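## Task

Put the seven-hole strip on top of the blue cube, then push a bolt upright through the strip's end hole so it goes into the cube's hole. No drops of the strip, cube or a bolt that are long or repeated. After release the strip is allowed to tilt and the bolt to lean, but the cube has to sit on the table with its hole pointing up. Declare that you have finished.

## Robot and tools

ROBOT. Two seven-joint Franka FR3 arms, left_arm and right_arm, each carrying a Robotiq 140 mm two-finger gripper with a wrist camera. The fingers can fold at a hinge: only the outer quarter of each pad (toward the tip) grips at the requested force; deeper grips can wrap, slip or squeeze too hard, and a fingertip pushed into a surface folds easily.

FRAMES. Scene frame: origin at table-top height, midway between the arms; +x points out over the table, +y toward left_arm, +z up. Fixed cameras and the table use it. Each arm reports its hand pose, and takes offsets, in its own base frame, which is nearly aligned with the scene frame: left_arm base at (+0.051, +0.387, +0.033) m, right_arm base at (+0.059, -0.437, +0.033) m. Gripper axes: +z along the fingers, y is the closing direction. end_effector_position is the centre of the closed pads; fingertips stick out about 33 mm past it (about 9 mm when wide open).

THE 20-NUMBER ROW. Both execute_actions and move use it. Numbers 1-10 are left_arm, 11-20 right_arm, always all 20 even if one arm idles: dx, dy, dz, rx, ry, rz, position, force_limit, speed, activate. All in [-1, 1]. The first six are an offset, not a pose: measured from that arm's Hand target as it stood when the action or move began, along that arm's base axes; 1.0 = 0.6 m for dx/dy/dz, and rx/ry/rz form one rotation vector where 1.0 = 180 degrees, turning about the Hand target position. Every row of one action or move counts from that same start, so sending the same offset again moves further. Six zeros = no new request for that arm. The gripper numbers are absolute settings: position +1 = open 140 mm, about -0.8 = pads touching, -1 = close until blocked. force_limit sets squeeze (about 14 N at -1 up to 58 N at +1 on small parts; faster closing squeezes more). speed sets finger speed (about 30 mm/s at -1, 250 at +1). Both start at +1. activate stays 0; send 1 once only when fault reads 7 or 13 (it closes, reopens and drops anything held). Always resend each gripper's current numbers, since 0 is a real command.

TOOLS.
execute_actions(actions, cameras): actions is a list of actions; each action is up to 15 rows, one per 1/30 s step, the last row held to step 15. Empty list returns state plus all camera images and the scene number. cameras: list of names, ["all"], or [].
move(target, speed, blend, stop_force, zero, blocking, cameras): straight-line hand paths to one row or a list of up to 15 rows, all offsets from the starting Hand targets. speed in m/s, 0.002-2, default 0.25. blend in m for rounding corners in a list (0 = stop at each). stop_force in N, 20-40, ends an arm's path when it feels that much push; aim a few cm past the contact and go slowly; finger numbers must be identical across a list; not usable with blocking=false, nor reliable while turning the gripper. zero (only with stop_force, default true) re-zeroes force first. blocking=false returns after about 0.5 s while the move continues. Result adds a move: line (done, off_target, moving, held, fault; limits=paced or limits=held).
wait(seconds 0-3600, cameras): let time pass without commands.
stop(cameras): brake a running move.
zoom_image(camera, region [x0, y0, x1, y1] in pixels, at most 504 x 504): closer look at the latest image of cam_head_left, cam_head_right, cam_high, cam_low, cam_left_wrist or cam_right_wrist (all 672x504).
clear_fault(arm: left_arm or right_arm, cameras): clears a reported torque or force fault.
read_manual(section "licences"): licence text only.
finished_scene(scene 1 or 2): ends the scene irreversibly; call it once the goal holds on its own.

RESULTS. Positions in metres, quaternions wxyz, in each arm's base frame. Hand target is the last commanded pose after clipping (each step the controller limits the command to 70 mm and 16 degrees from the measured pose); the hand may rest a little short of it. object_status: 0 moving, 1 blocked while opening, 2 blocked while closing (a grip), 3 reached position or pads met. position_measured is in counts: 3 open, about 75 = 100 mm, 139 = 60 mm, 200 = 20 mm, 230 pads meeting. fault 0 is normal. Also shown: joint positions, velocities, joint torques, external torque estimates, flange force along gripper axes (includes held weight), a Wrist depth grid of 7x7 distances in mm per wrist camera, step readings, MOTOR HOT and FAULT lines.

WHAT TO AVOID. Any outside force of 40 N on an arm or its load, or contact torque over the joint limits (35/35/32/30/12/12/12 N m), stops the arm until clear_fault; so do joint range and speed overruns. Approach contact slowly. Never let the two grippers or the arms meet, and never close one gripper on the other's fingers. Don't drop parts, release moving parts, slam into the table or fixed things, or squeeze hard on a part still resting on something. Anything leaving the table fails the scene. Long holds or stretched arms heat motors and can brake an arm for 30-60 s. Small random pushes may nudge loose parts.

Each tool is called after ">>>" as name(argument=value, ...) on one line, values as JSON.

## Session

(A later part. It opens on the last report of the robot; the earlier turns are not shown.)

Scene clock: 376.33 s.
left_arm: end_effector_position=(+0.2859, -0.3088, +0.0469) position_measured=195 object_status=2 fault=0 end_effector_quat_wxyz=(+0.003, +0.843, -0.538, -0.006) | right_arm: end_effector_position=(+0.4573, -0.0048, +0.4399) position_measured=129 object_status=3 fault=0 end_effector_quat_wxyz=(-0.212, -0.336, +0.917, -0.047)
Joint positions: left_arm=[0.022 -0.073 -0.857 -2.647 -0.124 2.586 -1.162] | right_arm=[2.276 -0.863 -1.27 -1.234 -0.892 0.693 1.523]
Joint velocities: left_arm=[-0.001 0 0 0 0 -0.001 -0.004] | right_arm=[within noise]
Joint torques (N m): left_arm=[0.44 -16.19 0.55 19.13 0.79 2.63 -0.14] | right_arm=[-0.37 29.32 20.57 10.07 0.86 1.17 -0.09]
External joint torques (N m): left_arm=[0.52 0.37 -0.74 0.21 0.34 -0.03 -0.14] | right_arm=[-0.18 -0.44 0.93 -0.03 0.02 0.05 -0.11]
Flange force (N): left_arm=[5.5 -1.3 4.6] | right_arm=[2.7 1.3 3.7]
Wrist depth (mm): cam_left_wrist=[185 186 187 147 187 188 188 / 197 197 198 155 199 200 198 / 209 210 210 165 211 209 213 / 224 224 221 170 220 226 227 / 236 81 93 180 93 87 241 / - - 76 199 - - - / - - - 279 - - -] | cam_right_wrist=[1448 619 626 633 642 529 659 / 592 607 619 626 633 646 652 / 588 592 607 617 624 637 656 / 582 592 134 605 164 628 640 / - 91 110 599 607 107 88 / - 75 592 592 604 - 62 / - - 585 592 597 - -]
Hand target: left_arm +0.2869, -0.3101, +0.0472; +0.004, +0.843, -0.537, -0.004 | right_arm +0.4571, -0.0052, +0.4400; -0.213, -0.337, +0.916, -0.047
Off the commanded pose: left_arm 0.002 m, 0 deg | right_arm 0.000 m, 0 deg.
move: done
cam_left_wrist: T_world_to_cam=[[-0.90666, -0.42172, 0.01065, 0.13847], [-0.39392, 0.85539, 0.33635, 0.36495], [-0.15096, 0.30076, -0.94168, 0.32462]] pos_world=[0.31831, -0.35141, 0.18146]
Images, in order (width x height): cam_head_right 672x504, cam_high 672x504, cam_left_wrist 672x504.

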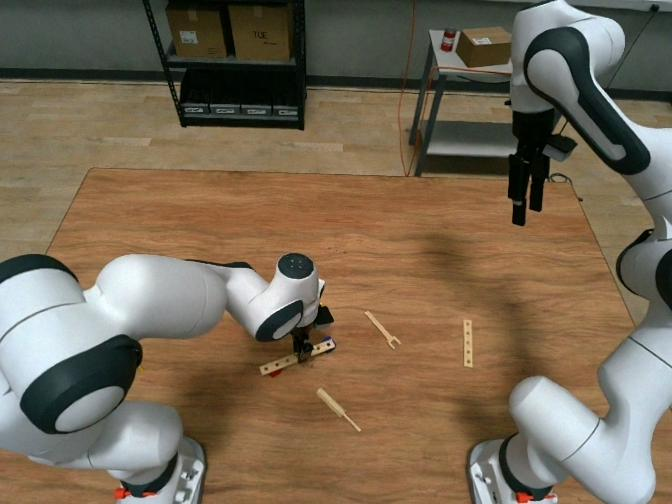

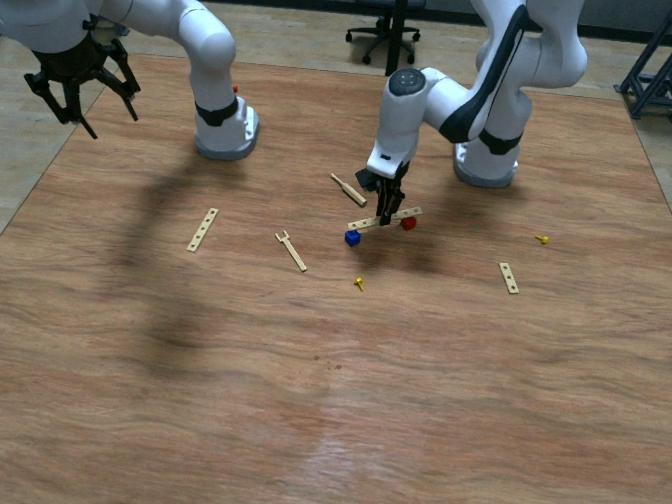

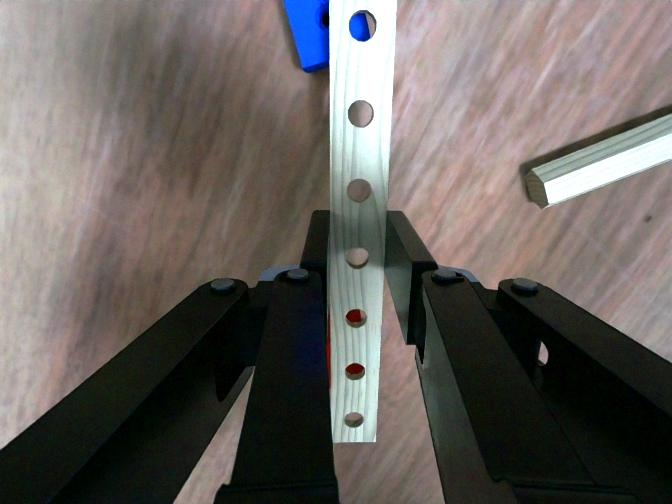

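>>> move(target=[0.0185,-0.002,-0.018,0,0,0,-1,-0.8,-1,0,0,0,0,0,0,0,0,0,0,0], speed=0.06, cameras=["cam_left_wrist","cam_high","cam_head_right"])

>>> zoom_image(camera="cam_left_wrist", region=[220, 0, 440, 120])

>>> zoom_image(camera="cam_high", region=[260, 200, 460, 350])

Scene clock: 397.43 s.
left_arm: end_effector_position=(+0.2962, -0.3107, +0.0361) position_measured=195 object_status=2 fault=0 end_effector_quat_wxyz=(+0.003, +0.842, -0.539, -0.006) | right_arm: end_effector_position=(+0.4573, -0.0048, +0.4399) position_measured=129 object_status=3 fault=0 end_effector_quat_wxyz=(-0.212, -0.336, +0.917, -0.047)
Joint positions: left_arm=[0.048 0.003 -0.853 -2.624 -0.013 2.616 -1.225] | right_arm=[2.276 -0.863 -1.27 -1.234 -0.892 0.693 1.523]
Joint velocities: left_arm=[0 -0.001 0.001 0 0.001 0.001 -0.005] | right_arm=[within noise]
Joint torques (N m): left_arm=[0.36 -17.87 0.03 18.85 0.76 2.63 -0.09] | right_arm=[-0.28 29.28 20.52 10.08 0.86 1.19 -0.13]
External joint torques (N m): left_arm=[0.47 0.33 0.2 0.25 0.33 -0.03 -0.09] | right_arm=[-0.17 -0.61 0.79 0.01 0 0.07 -0.15]
Flange force (N): left_arm=[4.1 -2.1 3.9] | right_arm=[2.2 0.8 3.4]
Wrist depth (mm): cam_left_wrist=[176 176 176 147 178 178 179 / 186 187 187 156 188 189 189 / 198 199 199 166 200 201 186 / 212 212 210 170 208 214 216 / 227 81 93 180 93 87 228 / - - 76 199 - - - / - - - 265 - - -] | cam_right_wrist=[1487 626 626 635 640 531 667 / 607 609 610 628 642 646 657 / 588 597 607 617 619 633 652 / 583 588 134 604 164 635 646 / - 90 111 600 607 107 88 / - 75 586 596 597 - 61 / - - 586 583 594 - -]
Hand target: left_arm +0.2980, -0.3113, +0.0364; +0.004, +0.843, -0.537, -0.004 | right_arm +0.4571, -0.0052, +0.4400; -0.213, -0.337, +0.916, -0.047
Off the commanded pose: left_arm 0.002 m, 0 deg | right_arm 0.000 m, 0 deg.
move: done
cam_left_wrist: T_world_to_cam=[[-0.90773, -0.41944, 0.01038, 0.14828], [-0.39181, 0.85627, 0.33659, 0.37393], [-0.15007, 0.30147, -0.94159, 0.31655]] pos_world=[0.32861, -0.35341, 0.17066]
Images, in order (width x height): cam_head_right 672x504, cam_high 672x504, cam_left_wrist 672x504.

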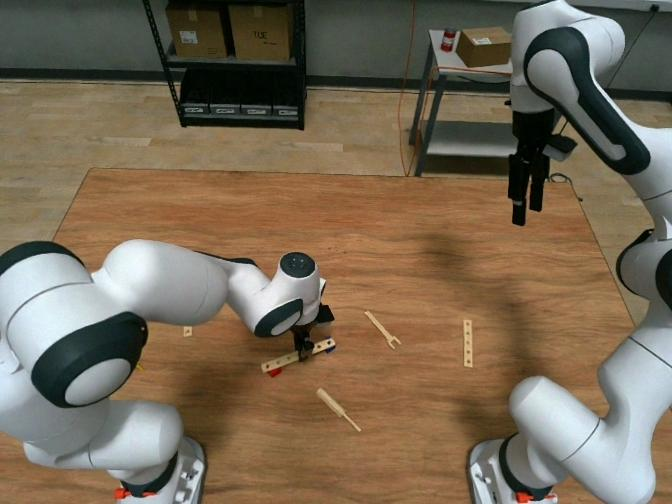

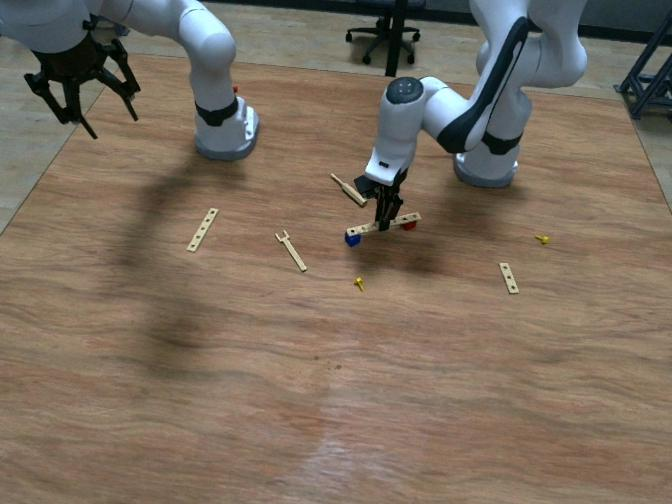

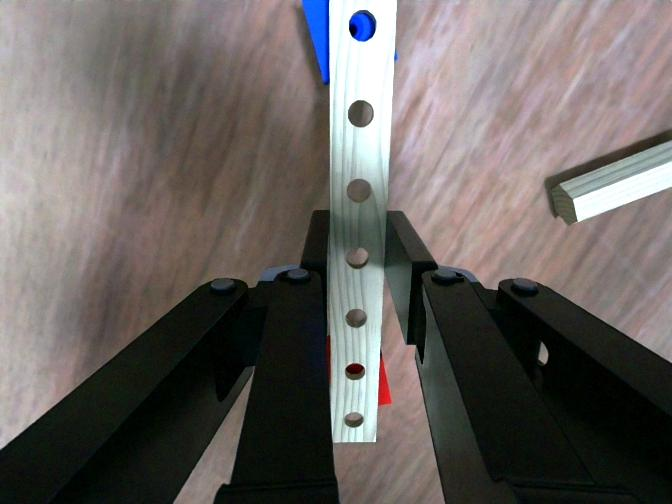

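Scaled by 2.291 from the camera's image (finer frame: 960x720).

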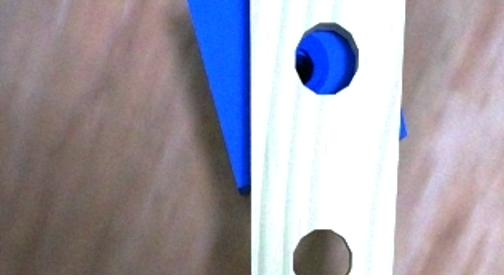

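Scaled by 2.520 from the camera's image (finer frame: 960x720).

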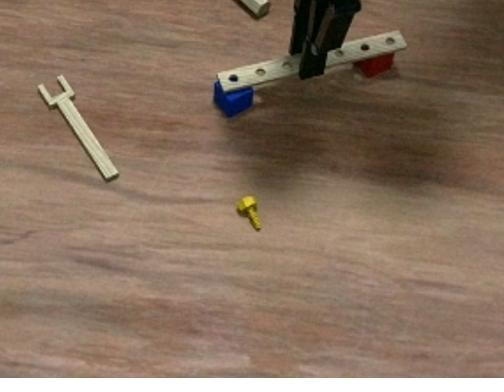

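>>> move(target=[[0.004,0,-0.005,0,0,0,-1,-0.8,-1,0,0,0,0,0,0,0,0,0,0,0],[0.004,0,-0.009,0,0,0,0,-0.8,-1,0,0,0,0,0,0,0,0,0,0,0]], speed=0.03, cameras=["cam_left_wrist","cam_high"])

>>> zoom_image(camera="cam_left_wrist", region=[220, 0, 440, 120])

>>> zoom_image(camera="cam_high", region=[310, 180, 430, 310])

Scene clock: 408.80 s.
left_arm: end_effector_position=(+0.2997, -0.3117, +0.0315) position_measured=129 object_status=0 fault=0 end_effector_quat_wxyz=(+0.003, +0.843, -0.539, -0.004) | right_arm: end_effector_position=(+0.4573, -0.0048, +0.4399) position_measured=129 object_status=3 fault=0 end_effector_quat_wxyz=(-0.212, -0.336, +0.917, -0.047)
Joint positions: left_arm=[0.051 0.032 -0.846 -2.617 0.032 2.63 -1.255] | right_arm=[2.276 -0.863 -1.27 -1.234 -0.892 0.693 1.523]
Joint torques (N m): left_arm=[0.24 -18.49 -0.45 17.94 0.76 2.61 -0.16] | right_arm=[-0.34 29.33 20.6 10.1 0.86 1.19 -0.14]
External joint torques (N m): left_arm=[0.26 0.41 0.18 -0.44 0.34 -0.05 -0.16] | right_arm=[-0.19 -0.47 0.93 0.02 0.02 0.08 -0.16]
Flange force (N): left_arm=[0.0 0.0 0.0] | right_arm=[2.6 1.0 3.4]
Wrist depth (mm): cam_left_wrist=[172 172 173 145 171 174 174 / 182 182 183 155 184 184 184 / 194 194 195 165 195 196 184 / 207 208 138 176 203 207 210 / - 89 116 190 221 93 87 / - - 238 208 243 - 76 / - - 262 263 264 - -] | cam_right_wrist=[1411 615 628 640 646 533 665 / 597 607 621 624 642 639 659 / 599 592 605 621 628 639 646 / 589 594 134 609 164 631 646 / - 90 110 607 605 107 88 / - 75 586 596 596 - 62 / - - 586 589 597 - -]
Hand target: left_arm +0.3004, -0.3113, +0.0310; +0.004, +0.843, -0.537, -0.004 | right_arm +0.4571, -0.0052, +0.4400; -0.213, -0.337, +0.916, -0.047
Off the commanded pose: left_arm 0.001 m, 0 deg | right_arm 0.000 m, 0 deg.
move: done
cam_left_wrist: T_world_to_cam=[[-0.90702, -0.42098, 0.00914, 0.15037], [-0.39393, 0.85601, 0.33478, 0.37841], [-0.14876, 0.30005, -0.94225, 0.31225]] pos_world=[0.33191, -0.35431, 0.16616]
Images, in order (width x height): cam_high 672x504, cam_left_wrist 672x504.

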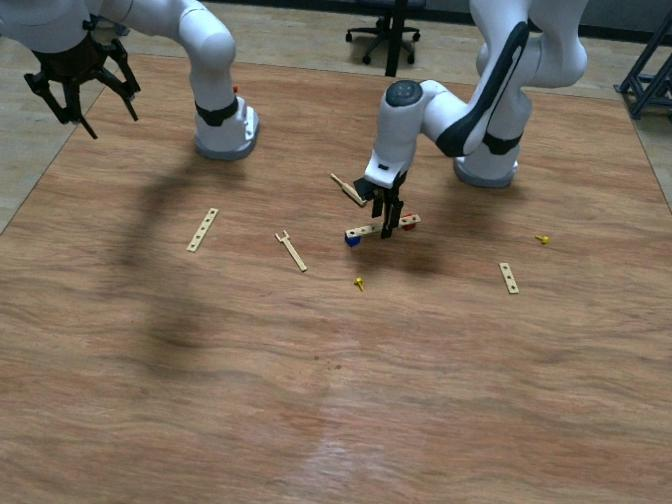

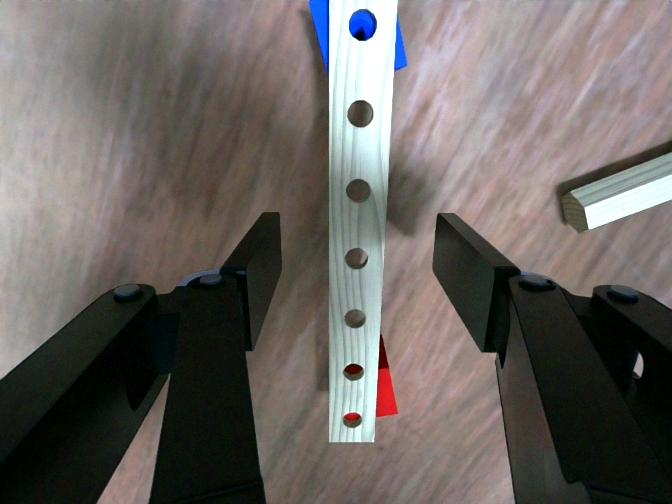

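Scaled by 2.291 from the camera's image (finer frame: 960x720).

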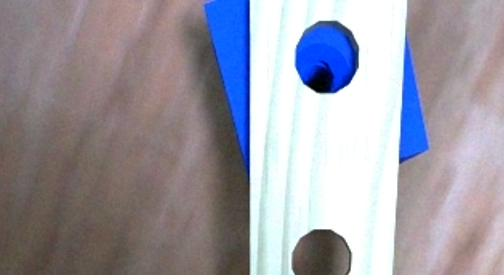

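Scaled by 3.877 from the camera's image (finer frame: 960x720).

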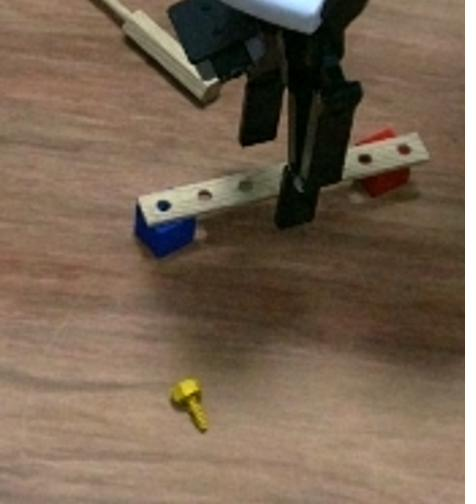

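>>> move(target=[[0,0,0,0,0,0,-1,-0.8,-1,0,0,0,0,0,0,0,0,0,0,0],[0,0,0.005,0,0,0,-1,-0.8,-1,0,0,0,0,0,0,0,0,0,0,0],[-0.001,0.0022,0.005,0,0,0,-1,-0.8,-1,0,0,0,0,0,0,0,0,0,0,0],[-0.001,0.0022,0.0005,0,0,0,0,-0.8,-1,0,0,0,0,0,0,0,0,0,0,0]], speed=0.03)

>>> move(target=[0,0.05,0.16,0,0,0,0,-0.8,-1,0,0,0,0,0,0,0,0,0,0,0], cameras=["cam_left_wrist","cam_high"])

>>> zoom_image(camera="cam_left_wrist", region=[240, 0, 460, 160])

>>> zoom_image(camera="cam_high", region=[310, 180, 430, 310])

Scene clock: 422.83 s.
left_arm: end_effector_position=(+0.2993, -0.3104, +0.0319) position_measured=129 object_status=0 fault=0 end_effector_quat_wxyz=(+0.003, +0.843, -0.538, -0.004) | right_arm: end_effector_position=(+0.4573, -0.0048, +0.4399) position_measured=129 object_status=3 fault=0 end_effector_quat_wxyz=(-0.212, -0.336, +0.917, -0.047)
Joint positions: left_arm=[0.051 0.026 -0.846 -2.621 0.022 2.631 -1.247] | right_arm=[2.276 -0.863 -1.27 -1.234 -0.892 0.693 1.523]
Joint torques (N m): left_arm=[0.22 -18.42 -0.5 17.81 0.76 2.64 -0.14] | right_arm=[-0.32 29.33 20.62 10.08 0.86 1.18 -0.13]
External joint torques (N m): left_arm=[0.28 0.28 0.05 -0.54 0.33 -0.01 -0.14] | right_arm=[-0.15 -0.5 0.93 -0.02 0.01 0.07 -0.15]
Flange force (N): left_arm=[0.0 0.0 0.0] | right_arm=[2.5 1.1 3.6]
Wrist depth (mm): cam_left_wrist=[173 173 173 145 172 174 174 / 183 183 184 155 184 185 185 / 194 195 195 165 196 197 184 / 208 208 138 177 204 208 210 / - 89 116 190 222 93 87 / - - 238 209 243 - 76 / - - 262 264 264 - -] | cam_right_wrist=[1429 607 628 642 640 528 659 / 602 605 621 628 631 646 659 / 594 605 609 617 622 639 654 / 586 591 133 607 163 635 644 / - 90 110 605 604 107 88 / - 75 582 600 610 - 62 / - - 585 588 597 - -]
Hand target: left_arm +0.2998, -0.3100, +0.0313; +0.004, +0.843, -0.537, -0.004 | right_arm +0.4571, -0.0052, +0.4400; -0.213, -0.337, +0.916, -0.047
Off the commanded pose: left_arm 0.001 m, 0 deg | right_arm 0.000 m, 0 deg.
move: done

Scene clock: 424.63 s.
left_arm: end_effector_position=(+0.3012, -0.2815, +0.1283) position_measured=129 object_status=3 fault=0 end_effector_quat_wxyz=(+0.004, +0.845, -0.535, -0.001) | right_arm: end_effector_position=(+0.4573, -0.0048, +0.4399) position_measured=129 object_status=3 fault=0 end_effector_quat_wxyz=(-0.212, -0.336, +0.917, -0.047)
Joint positions: left_arm=[-0.087 -0.343 -0.672 -2.618 -0.302 2.322 -0.963] | right_arm=[2.276 -0.863 -1.27 -1.234 -0.892 0.693 1.523]
Joint velocities: left_arm=[-0.001 0.001 0.001 0.001 0 -0.001 0.006] | right_arm=[within noise]
Joint torques (N m): left_arm=[-0.75 -14.28 5.04 20.79 0.87 2.28 0.2] | right_arm=[-0.35 29.37 20.58 10.1 0.86 1.18 -0.15]
External joint torques (N m): left_arm=[-0.77 -0.3 -0.03 -0.8 0.27 -0.38 0.2] | right_arm=[-0.26 -0.49 0.86 0.03 0.01 0.06 -0.17]
Flange force (N): left_arm=[-4.0 2.1 -1.4] | right_arm=[2.7 0.9 3.5]
Wrist depth (mm): cam_left_wrist=[258 259 259 257 261 261 262 / 273 274 274 272 276 273 271 / 289 291 292 288 293 294 295 / 309 309 138 303 154 309 314 / - 89 115 336 335 93 87 / - - 353 362 360 - 76 / - - 389 390 392 - -] | cam_right_wrist=[1402 621 622 631 648 536 665 / 591 602 614 624 631 644 650 / 596 597 605 615 633 639 646 / 588 588 133 605 163 629 637 / - 90 111 602 602 107 88 / - 75 588 589 600 - 62 / - - 583 588 592 - -]
Hand target: left_arm +0.2998, -0.2800, +0.1273; +0.004, +0.843, -0.537, -0.004 | right_arm +0.4571, -0.0052, +0.4400; -0.213, -0.337, +0.916, -0.047
Off the commanded pose: left_arm 0.002 m, 0 deg | right_arm 0.000 m, 0 deg.
move: done
cam_left_wrist: T_world_to_cam=[[-0.90305, -0.42948, 0.00668, 0.16023], [-0.40362, 0.85379, 0.32883, 0.32383], [-0.14693, 0.29425, -0.94437, 0.39266]] pos_world=[0.33309, -0.32321, 0.26326]
Images, in order (width x height): cam_high 672x504, cam_left_wrist 672x504.

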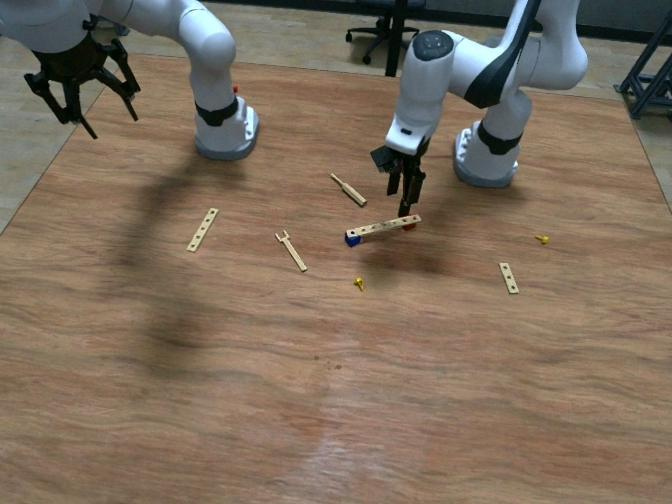

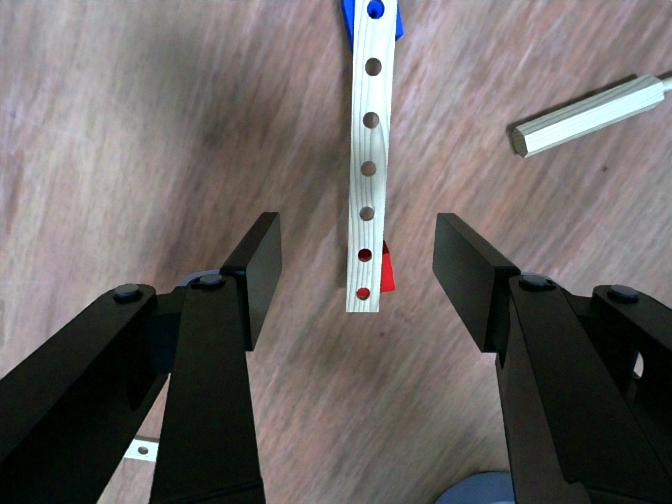

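Scaled by 2.291 from the camera's image (finer frame: 960x720).

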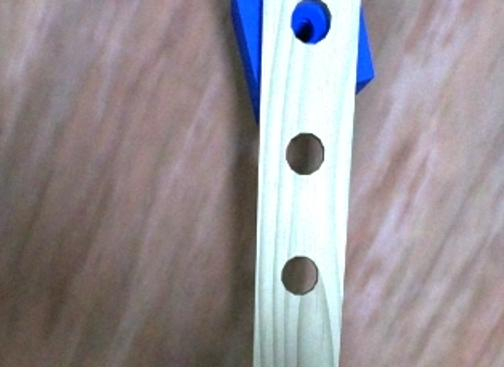

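Scaled by 3.877 from the camera's image (finer frame: 960x720).

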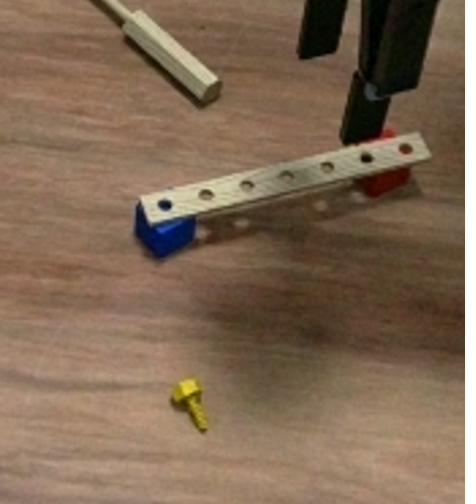

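>>> move(target=[0.167,-0.183,-0.03,0.1745,-0.0513,-0.4507,0,-0.8,-1,0,0,0,0,0,0,0,0,0,0,0], speed=0.45, cameras=["cam_left_wrist"])

Scene clock: 445.93 s.
left_arm: end_effector_position=(+0.3995, -0.3904, +0.1092) position_measured=129 object_status=3 fault=0 end_effector_quat_wxyz=(+0.248, -0.269, +0.928, +0.075) | right_arm: end_effector_position=(+0.4573, -0.0048, +0.4399) position_measured=129 object_status=3 fault=0 end_effector_quat_wxyz=(-0.212, -0.336, +0.917, -0.047)
Joint positions: left_arm=[-0.192 0.296 -0.847 -2.16 0.91 2.111 -0.602] | right_arm=[2.276 -0.863 -1.27 -1.234 -0.892 0.693 1.523]
Joint velocities: left_arm=[0 -0.001 0.001 0 0 0 0.007] | right_arm=[within noise]
Joint torques (N m): left_arm=[-0.18 -28.62 -6.89 21.68 1.13 1.21 0.21] | right_arm=[-0.33 29.31 20.58 10.1 0.87 1.18 -0.12]
External joint torques (N m): left_arm=[0.04 0.43 0.11 0.03 0.31 -0.36 0.23] | right_arm=[-0.2 -0.58 0.84 0.01 0.02 0.06 -0.13]
Flange force (N): left_arm=[0.5 -2.7 1.0] | right_arm=[2.4 1.0 3.6]
Wrist depth (mm): cam_left_wrist=[215 215 216 217 217 218 185 / 248 247 249 250 250 251 252 / 291 292 293 294 295 297 298 / 356 354 138 359 154 346 363 / - 89 105 459 437 93 87 / - - 590 639 643 - 76 / - - 2103 2741 - - -] | cam_right_wrist=[1402 614 622 631 652 533 667 / 597 604 619 624 635 642 656 / 591 594 602 615 633 633 644 / 585 588 134 615 163 626 639 / - 90 111 600 615 107 88 / - 75 580 592 602 - 62 / - - 586 589 599 - -]
Hand target: left_arm +0.4000, -0.3898, +0.1093; +0.249, -0.266, +0.928, +0.077 | right_arm +0.4571, -0.0052, +0.4400; -0.213, -0.337, +0.916, -0.047
Off the commanded pose: left_arm 0.001 m, 0 deg | right_arm 0.000 m, 0 deg.
move: done
cam_left_wrist: T_world_to_cam=[[-0.53624, 0.84406, 0.00398, 0.5533], [0.55154, 0.34683, 0.75862, -0.16372], [0.63894, 0.409, -0.65152, 0.11999]] pos_world=[0.31034, -0.4593, 0.20018]

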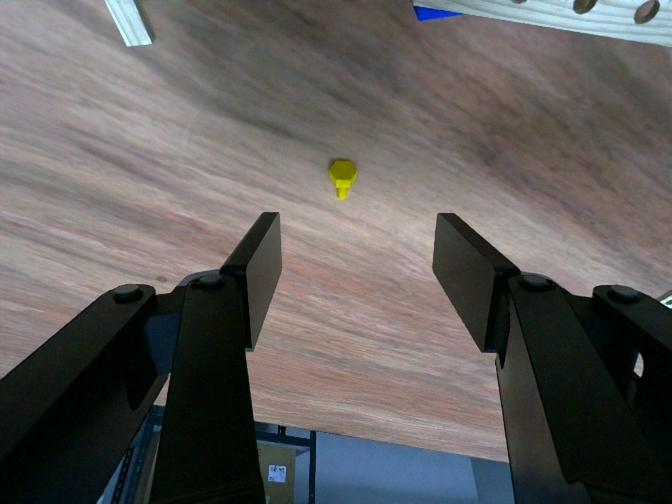

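>>> move(target=[[0.045,0.0222,-0.107,-0.0442,0.0707,0,0,-0.8,-1,0,0,0,0,0,0,0,0,0,0,0],[0.0605,0.032,-0.1755,-0.0442,0.0707,0,0,-0.8,-1,0,0,0,0,0,0,0,0,0,0,0]], speed=[0.2,0.08], cameras=["cam_left_wrist","cam_high"])

>>> zoom_image(camera="cam_high", region=[300, 220, 420, 310])

Scene clock: 463.30 s.
left_arm: end_effector_position=(+0.4354, -0.3694, +0.0040) position_measured=129 object_status=3 fault=0 end_effector_quat_wxyz=(+0.124, -0.271, +0.954, +0.043) | right_arm: end_effector_position=(+0.4573, -0.0048, +0.4399) position_measured=129 object_status=3 fault=0 end_effector_quat_wxyz=(-0.212, -0.336, +0.917, -0.047)
Joint positions: left_arm=[-0.038 0.543 -0.776 -2.128 0.957 2.341 -0.465] | right_arm=[2.276 -0.863 -1.27 -1.234 -0.892 0.693 1.523]
Joint velocities: left_arm=[-0.001 -0.001 0 0 -0.001 0.002 -0.007] | right_arm=[within noise]
Joint torques (N m): left_arm=[-0.84 -34.47 -11.2 18.71 0.85 2.23 -0.12] | right_arm=[-0.35 29.29 20.55 10.12 0.87 1.16 -0.13]
External joint torques (N m): left_arm=[-0.91 -0.07 0.36 0.22 0.38 0.04 -0.12] | right_arm=[-0.19 -0.6 0.82 0 0.02 0.04 -0.15]
Flange force (N): left_arm=[1.6 -2.5 2.7] | right_arm=[2.4 0.9 3.5]
Wrist depth (mm): cam_left_wrist=[- 129 130 131 131 133 133 / 142 143 143 144 145 146 147 / 158 159 160 161 162 164 165 / 178 178 171 177 174 180 186 / - 89 116 209 210 93 87 / - - 235 245 247 - 76 / - - 294 297 300 - -] | cam_right_wrist=[1467 612 621 633 646 535 663 / 599 609 612 628 631 652 663 / 589 599 610 614 629 640 648 / 586 597 134 607 163 631 640 / - 90 110 600 604 107 88 / - 75 589 599 599 - 62 / - - 585 588 589 - -]
Hand target: left_arm +0.4363, -0.3706, +0.0040; +0.125, -0.273, +0.953, +0.041 | right_arm +0.4571, -0.0052, +0.4400; -0.213, -0.337, +0.916, -0.047
Off the commanded pose: left_arm 0.001 m, 0 deg | right_arm 0.000 m, 0 deg.
move: done
cam_left_wrist: T_world_to_cam=[[-0.52816, 0.84903, 0.01391, 0.55354], [0.70428, 0.42884, 0.56576, -0.14642], [0.47439, 0.30861, -0.82445, 0.05518]] pos_world=[0.3693, -0.42421, 0.12064]
Images, in order (width x height): cam_high 672x504, cam_left_wrist 672x504.

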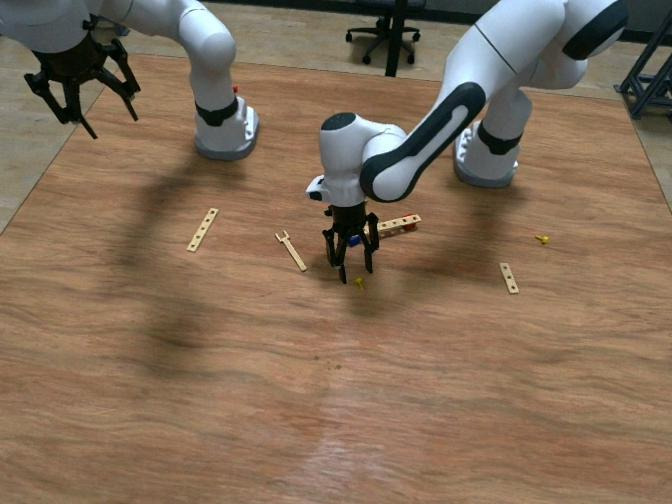

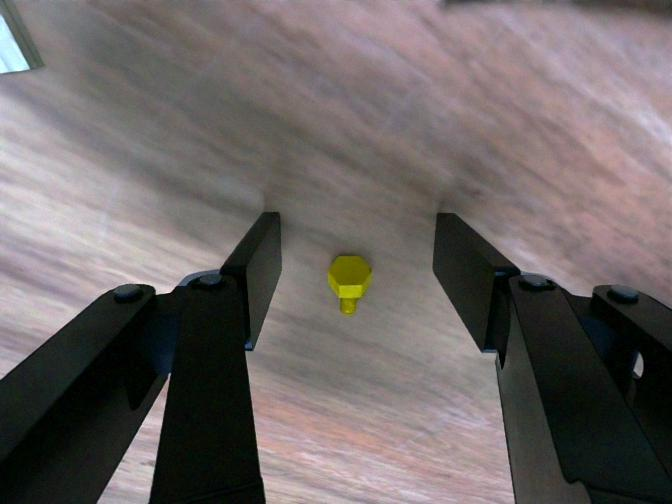

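Scaled by 4.200 from the camera's image (finer frame: 960x720).

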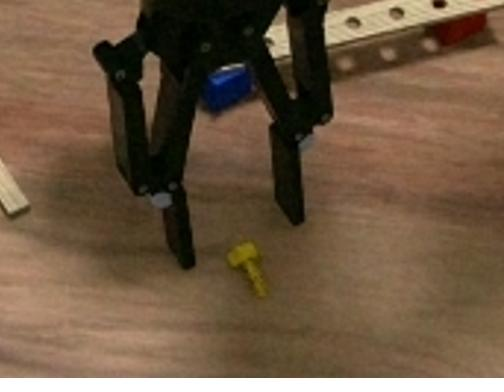

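>>> move(target=[[0.0245,0.0078,0,0,0,0,0,-0.8,-1,0,0,0,0,0,0,0,0,0,0,0],[0.0245,0.0078,0,0,0,0,-1,-0.7,-1,0,0,0,0,0,0,0,0,0,0,0]], speed=0.06, cameras=["cam_left_wrist","cam_high"])

>>> zoom_image(camera="cam_left_wrist", region=[280, 200, 440, 340])

Scene clock: 474.30 s.
left_arm: end_effector_position=(+0.4514, -0.3667, +0.0051) position_measured=202 object_status=0 fault=0 end_effector_quat_wxyz=(+0.126, -0.275, +0.952, +0.040) | right_arm: end_effector_position=(+0.4573, -0.0048, +0.4399) position_measured=129 object_status=3 fault=0 end_effector_quat_wxyz=(-0.212, -0.336, +0.917, -0.047)
Joint positions: left_arm=[-0.028 0.557 -0.767 -2.102 0.962 2.341 -0.448] | right_arm=[2.276 -0.863 -1.27 -1.234 -0.892 0.693 1.523]
Joint torques (N m): left_arm=[-0.05 -34.36 -11.14 17.63 0.69 1.71 0.22] | right_arm=[-0.33 29.34 20.65 10.07 0.86 1.18 -0.09]
External joint torques (N m): left_arm=[-0.05 0.87 0.72 -1.05 0.21 -0.52 0.23] | right_arm=[-0.28 -0.61 0.87 0.01 0.01 0.06 -0.11]
Flange force (N): left_arm=[0.4 0.2 2.3] | right_arm=[2.8 1.1 4.0]
Wrist depth (mm): cam_left_wrist=[- 131 131 131 133 133 134 / 146 144 145 145 146 147 147 / 160 160 161 162 162 164 165 / 180 181 178 170 175 185 187 / 206 87 93 199 87 86 208 / - - - 231 - - 67 / - - - - - - -] | cam_right_wrist=[1448 610 624 633 644 528 667 / 597 612 612 619 633 642 659 / 589 604 615 615 629 639 644 / 583 596 134 612 164 626 642 / - 90 110 597 605 108 88 / - 75 583 592 596 - 62 / - - 577 589 594 - -]
Hand target: left_arm +0.4510, -0.3659, +0.0040; +0.125, -0.273, +0.953, +0.041 | right_arm +0.4571, -0.0052, +0.4400; -0.213, -0.337, +0.916, -0.047
Off the commanded pose: left_arm 0.001 m, 0 deg | right_arm 0.000 m, 0 deg.
move: done
cam_left_wrist: T_world_to_cam=[[-0.53411, 0.84539, 0.00634, 0.5611], [0.69883, 0.43727, 0.56607, -0.15405], [0.47578, 0.30677, -0.82434, 0.04633]] pos_world=[0.3853, -0.4212, 0.12184]
Images, in order (width x height): cam_high 672x504, cam_left_wrist 672x504.

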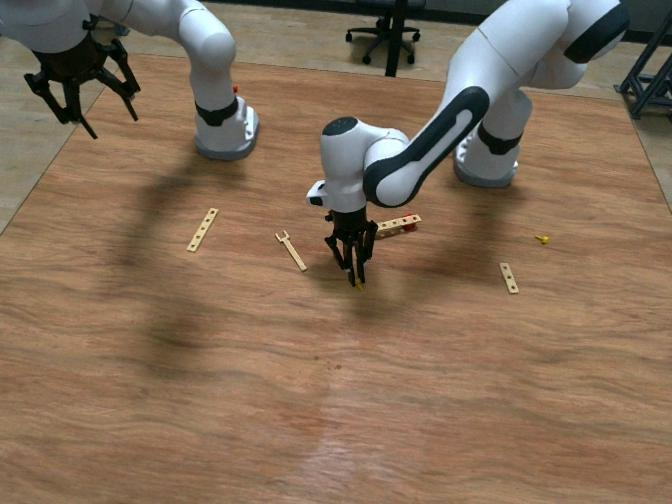

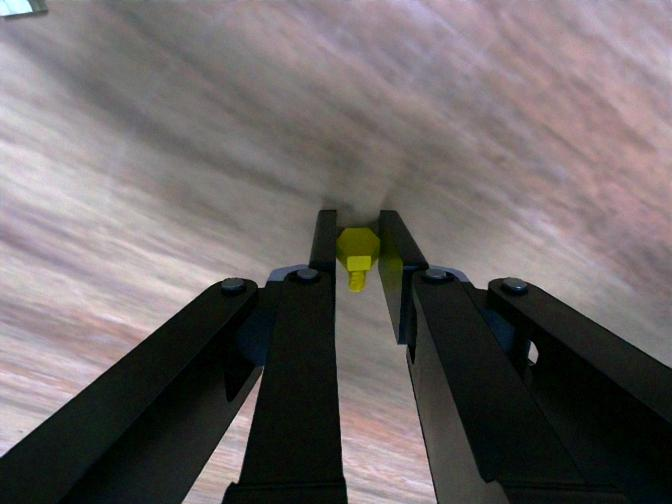

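Scaled by 3.150 from the camera's image (finer frame: 960x720).

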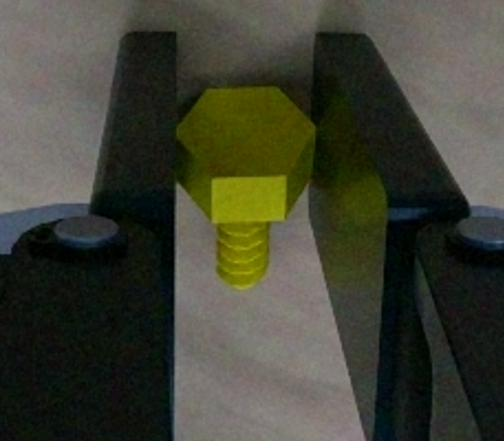

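>>> move(target=[[0,0,0.2,0,0,0,-1,-0.7,-1,0,0,0,0,0,0,0,0,0,0,0],[-0.13,-0.017,0.25,-0.2355,0.3768,0,-1,-0.7,-1,0,0,0,0,0,0,0,0,0,0,0]], speed=[0.15,0.3], cameras=["cam_left_wrist","cam_high","cam_low","cam_head_right"])

>>> zoom_image(camera="cam_high", region=[300, 140, 420, 260])

>>> zoom_image(camera="cam_left_wrist", region=[260, 100, 460, 300])

Scene clock: 487.17 s.
left_arm: end_effector_position=(+0.3740, -0.3762, +0.1534) position_measured=202 object_status=2 fault=0 end_effector_quat_wxyz=(-0.515, -0.232, +0.812, -0.144) | right_arm: end_effector_position=(+0.4573, -0.0048, +0.4399) position_measured=129 object_status=3 fault=0 end_effector_quat_wxyz=(-0.212, -0.336, +0.917, -0.047)
Joint positions: left_arm=[0.598 1.223 -1.257 -1.7 0.103 1.688 0.313] | right_arm=[2.276 -0.863 -1.27 -1.234 -0.892 0.693 1.523]
Joint velocities: left_arm=[0 0 -0.001 0 0 -0.003 0.005] | right_arm=[within noise]
Joint torques (N m): left_arm=[-0.72 -36.58 -28.9 8.96 -1.71 0.16 0.11] | right_arm=[-0.28 29.36 20.57 10.1 0.85 1.17 -0.15]
External joint torques (N m): left_arm=[-0.5 0.7 0.01 0.38 -0.05 -0.2 0.08] | right_arm=[-0.1 -0.51 0.84 -0.03 0.01 0.05 -0.17]
Flange force (N): left_arm=[-1.9 -3.6 -1.8] | right_arm=[2.2 0.9 3.2]
Wrist depth (mm): cam_left_wrist=[2256 787 550 814 763 1987 1835 / 612 585 570 630 639 645 656 / 476 480 486 492 494 501 507 / 390 394 411 163 390 408 412 / 342 81 94 93 87 86 346 / - - - 263 - - 67 / - - - - - - -] | cam_right_wrist=[1448 609 628 631 640 528 669 / 592 602 615 639 633 642 657 / 592 596 604 617 631 642 646 / 586 591 133 604 163 631 640 / - 90 111 600 607 107 88 / - 75 585 589 607 - 62 / - - 585 588 596 - -]
Hand target: left_arm +0.3730, -0.3761, +0.1540; -0.516, -0.229, +0.812, -0.144 | right_arm +0.4571, -0.0052, +0.4400; -0.213, -0.337, +0.916, -0.047
Off the commanded pose: left_arm 0.001 m, 0 deg | right_arm 0.000 m, 0 deg.
move: done
cam_left_wrist: T_world_to_cam=[[-0.5273, 0.84966, 0.00601, 0.52591], [0.59449, 0.37398, -0.71184, 0.03157], [-0.60708, -0.37178, -0.70231, 0.33933]] pos_world=[0.46454, -0.3325, 0.25763]
Images, in order (width x height): cam_head_right 672x504, cam_high 672x504, cam_low 672x504, cam_left_wrist 672x504.

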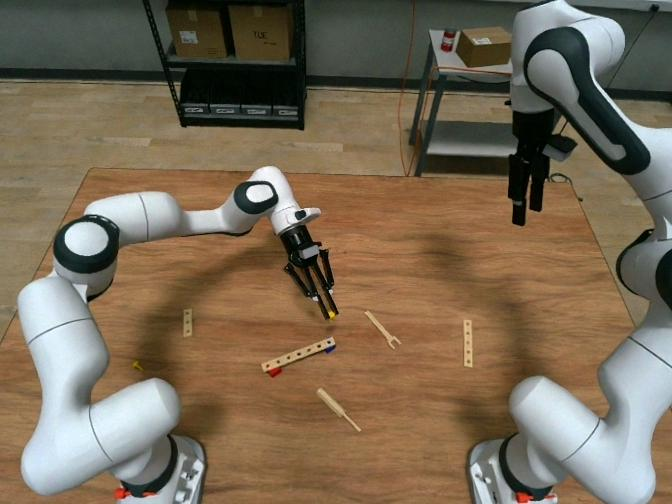

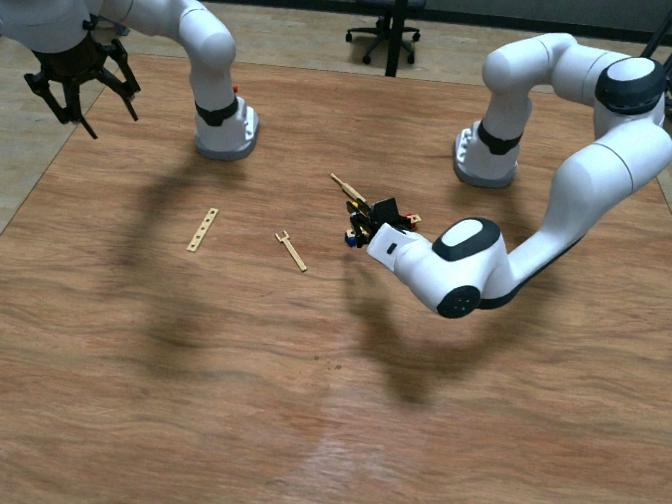

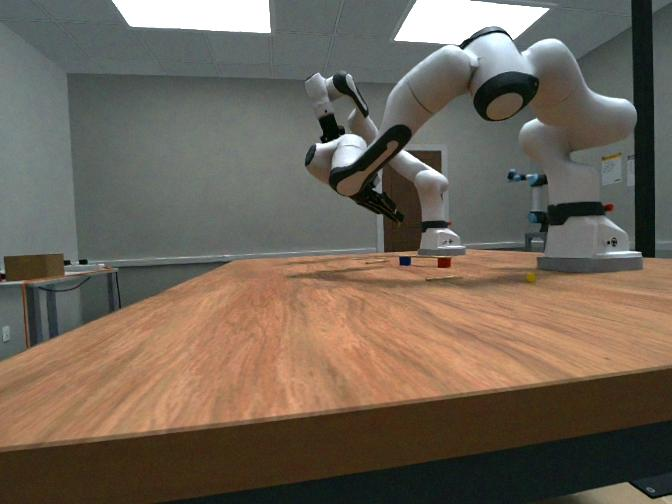

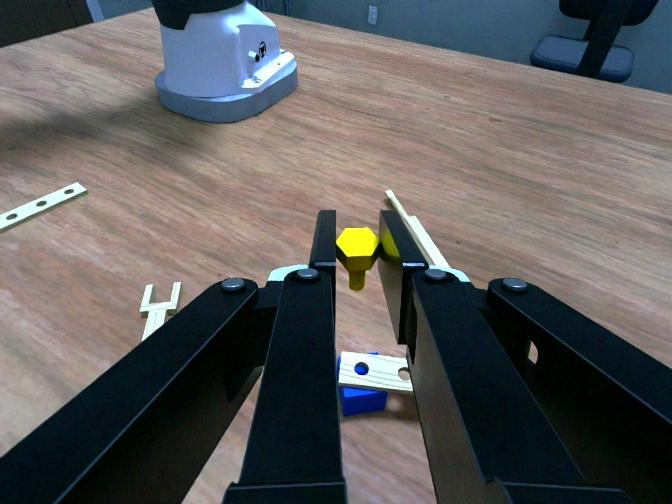

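Scaled by 4.200 from the camera's image (finer frame: 960x720).

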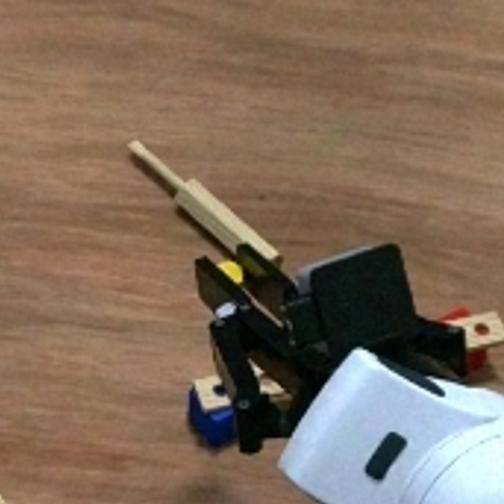

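Scaled by 2.520 from the camera's image (finer frame: 960x720).

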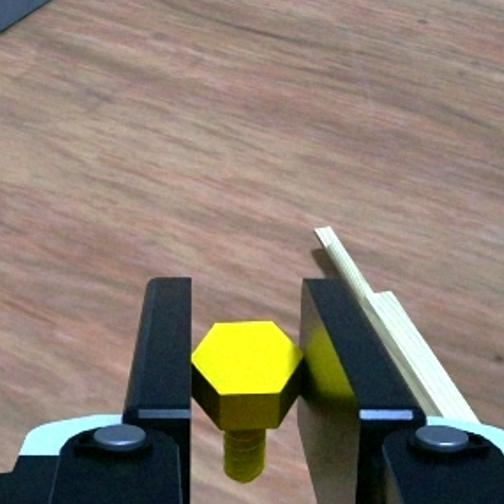

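>>> zoom_image(camera="cam_left_wrist", region=[325, 215, 390, 300])

>>> zoom_image(camera="cam_low", region=[340, 180, 480, 290])

Scaled by 5.929 from the camera's image (finer frame: 960x720).

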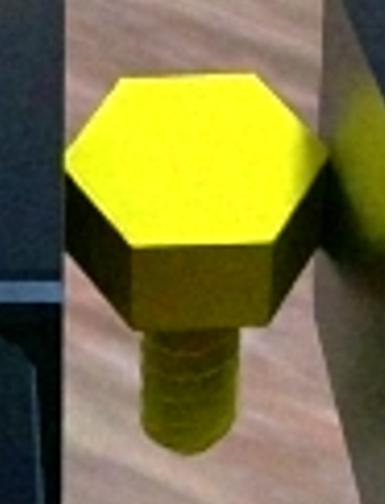

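Scaled by 3.600 from the camera's image (finer frame: 960x720).

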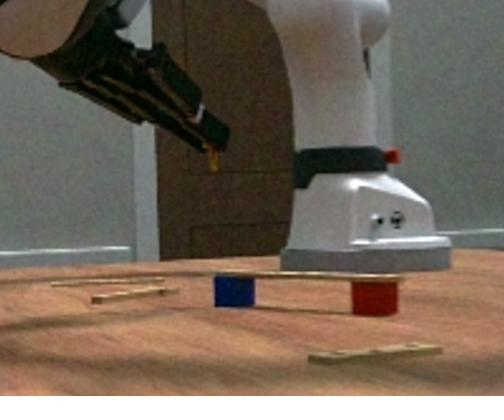

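>>> move(target=[-0.032,-0.002,-0.153,0.0206,-0.033,0,-1,-0.7,-1,0,0,0,0,0,0,0,0,0,0,0], speed=0.15, cameras=["cam_left_wrist","cam_high","cam_low"])

>>> zoom_image(camera="cam_left_wrist", region=[310, 210, 430, 350])

>>> zoom_image(camera="cam_low", region=[370, 220, 450, 280])

>>> zoom_image(camera="cam_high", region=[320, 190, 400, 260])

Scene clock: 501.90 s.
left_arm: end_effector_position=(+0.3539, -0.3768, +0.0635) position_measured=202 object_status=2 fault=0 end_effector_quat_wxyz=(-0.467, -0.239, +0.842, -0.128) | right_arm: end_effector_position=(+0.4573, -0.0048, +0.4399) position_measured=129 object_status=3 fault=0 end_effector_quat_wxyz=(-0.212, -0.336, +0.917, -0.047)
Joint positions: left_arm=[0.585 1.23 -1.171 -1.826 0.226 1.873 0.347] | right_arm=[2.276 -0.863 -1.27 -1.234 -0.892 0.693 1.523]
Joint velocities: left_arm=[-0.001 -0.002 -0.001 0 0 0.004 0.002] | right_arm=[within noise]
Joint torques (N m): left_arm=[-0.31 -35.08 -27.78 7.05 -0.69 0.68 0.17] | right_arm=[-0.28 29.31 20.54 10.12 0.86 1.18 -0.19]
External joint torques (N m): left_arm=[-0.08 0.73 0.49 -0.58 0.36 0.09 0.15] | right_arm=[-0.26 -0.56 0.85 0.11 0.01 0.07 -0.2]
Flange force (N): left_arm=[-0.9 1.1 2.0] | right_arm=[2.4 0.6 3.0]
Wrist depth (mm): cam_left_wrist=[441 448 453 459 465 473 479 / 356 359 363 367 370 375 381 / 297 299 303 306 298 312 314 / 253 258 266 164 258 266 269 / 221 81 93 194 87 86 197 / - - - 199 - - 67 / - - - 183 - - -] | cam_right_wrist=[1448 619 629 629 648 526 663 / 599 605 619 631 633 646 661 / 583 592 605 614 622 642 650 / 578 596 134 602 164 631 640 / - 90 111 602 599 108 88 / - 75 585 602 602 - 62 / - - 585 589 594 - -]
Hand target: left_arm +0.3538, -0.3773, +0.0622; -0.466, -0.238, +0.842, -0.130 | right_arm +0.4571, -0.0052, +0.4400; -0.213, -0.337, +0.916, -0.047
Off the commanded pose: left_arm 0.001 m, 0 deg | right_arm 0.000 m, 0 deg.
move: done
cam_left_wrist: T_world_to_cam=[[-0.52361, 0.85192, 0.00781, 0.51578], [0.66342, 0.41347, -0.62362, -0.03534], [-0.53451, -0.32135, -0.78168, 0.26213]] pos_world=[0.43362, -0.34055, 0.17883]
Images, in order (width x height): cam_high 672x504, cam_low 672x504, cam_left_wrist 672x504.

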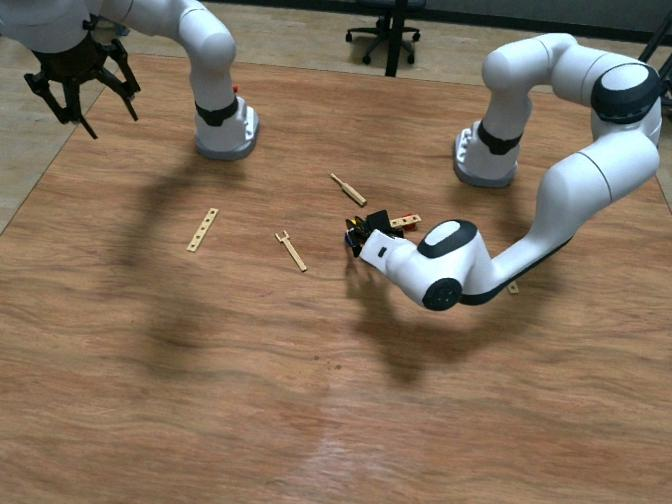

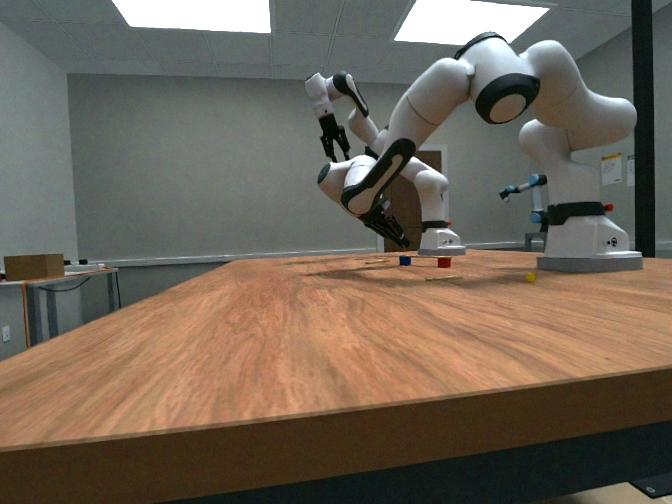

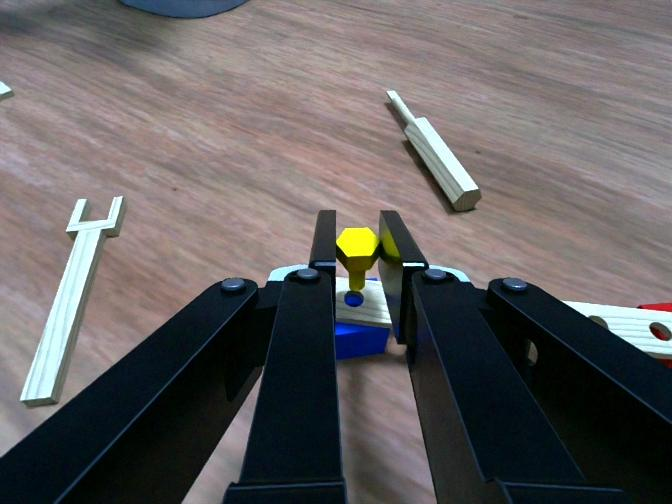

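Scaled by 3.600 from the camera's image (finer frame: 960x720).

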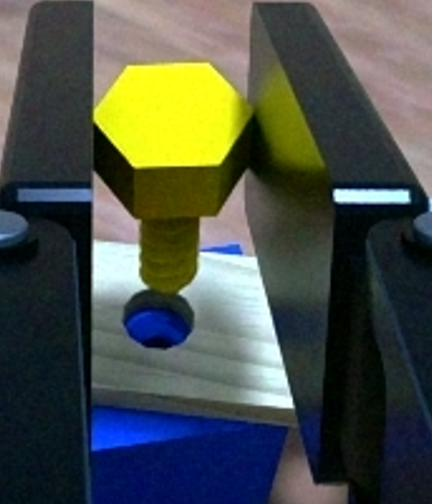

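Scaled by 6.300 from the camera's image (finer frame: 960x720).

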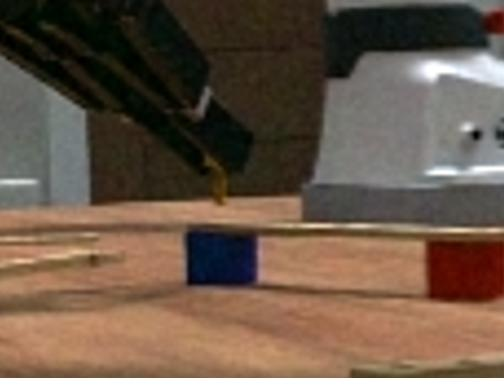

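Scaled by 6.300 from the camera's image (finer frame: 960x720).

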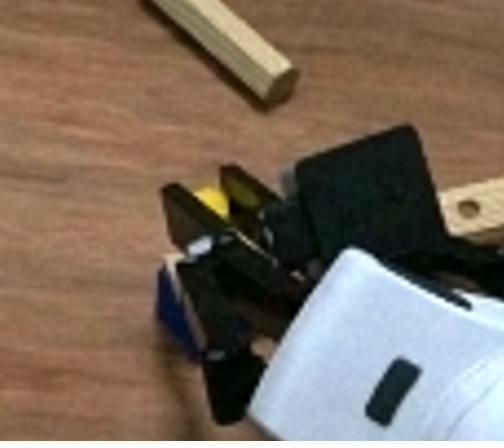

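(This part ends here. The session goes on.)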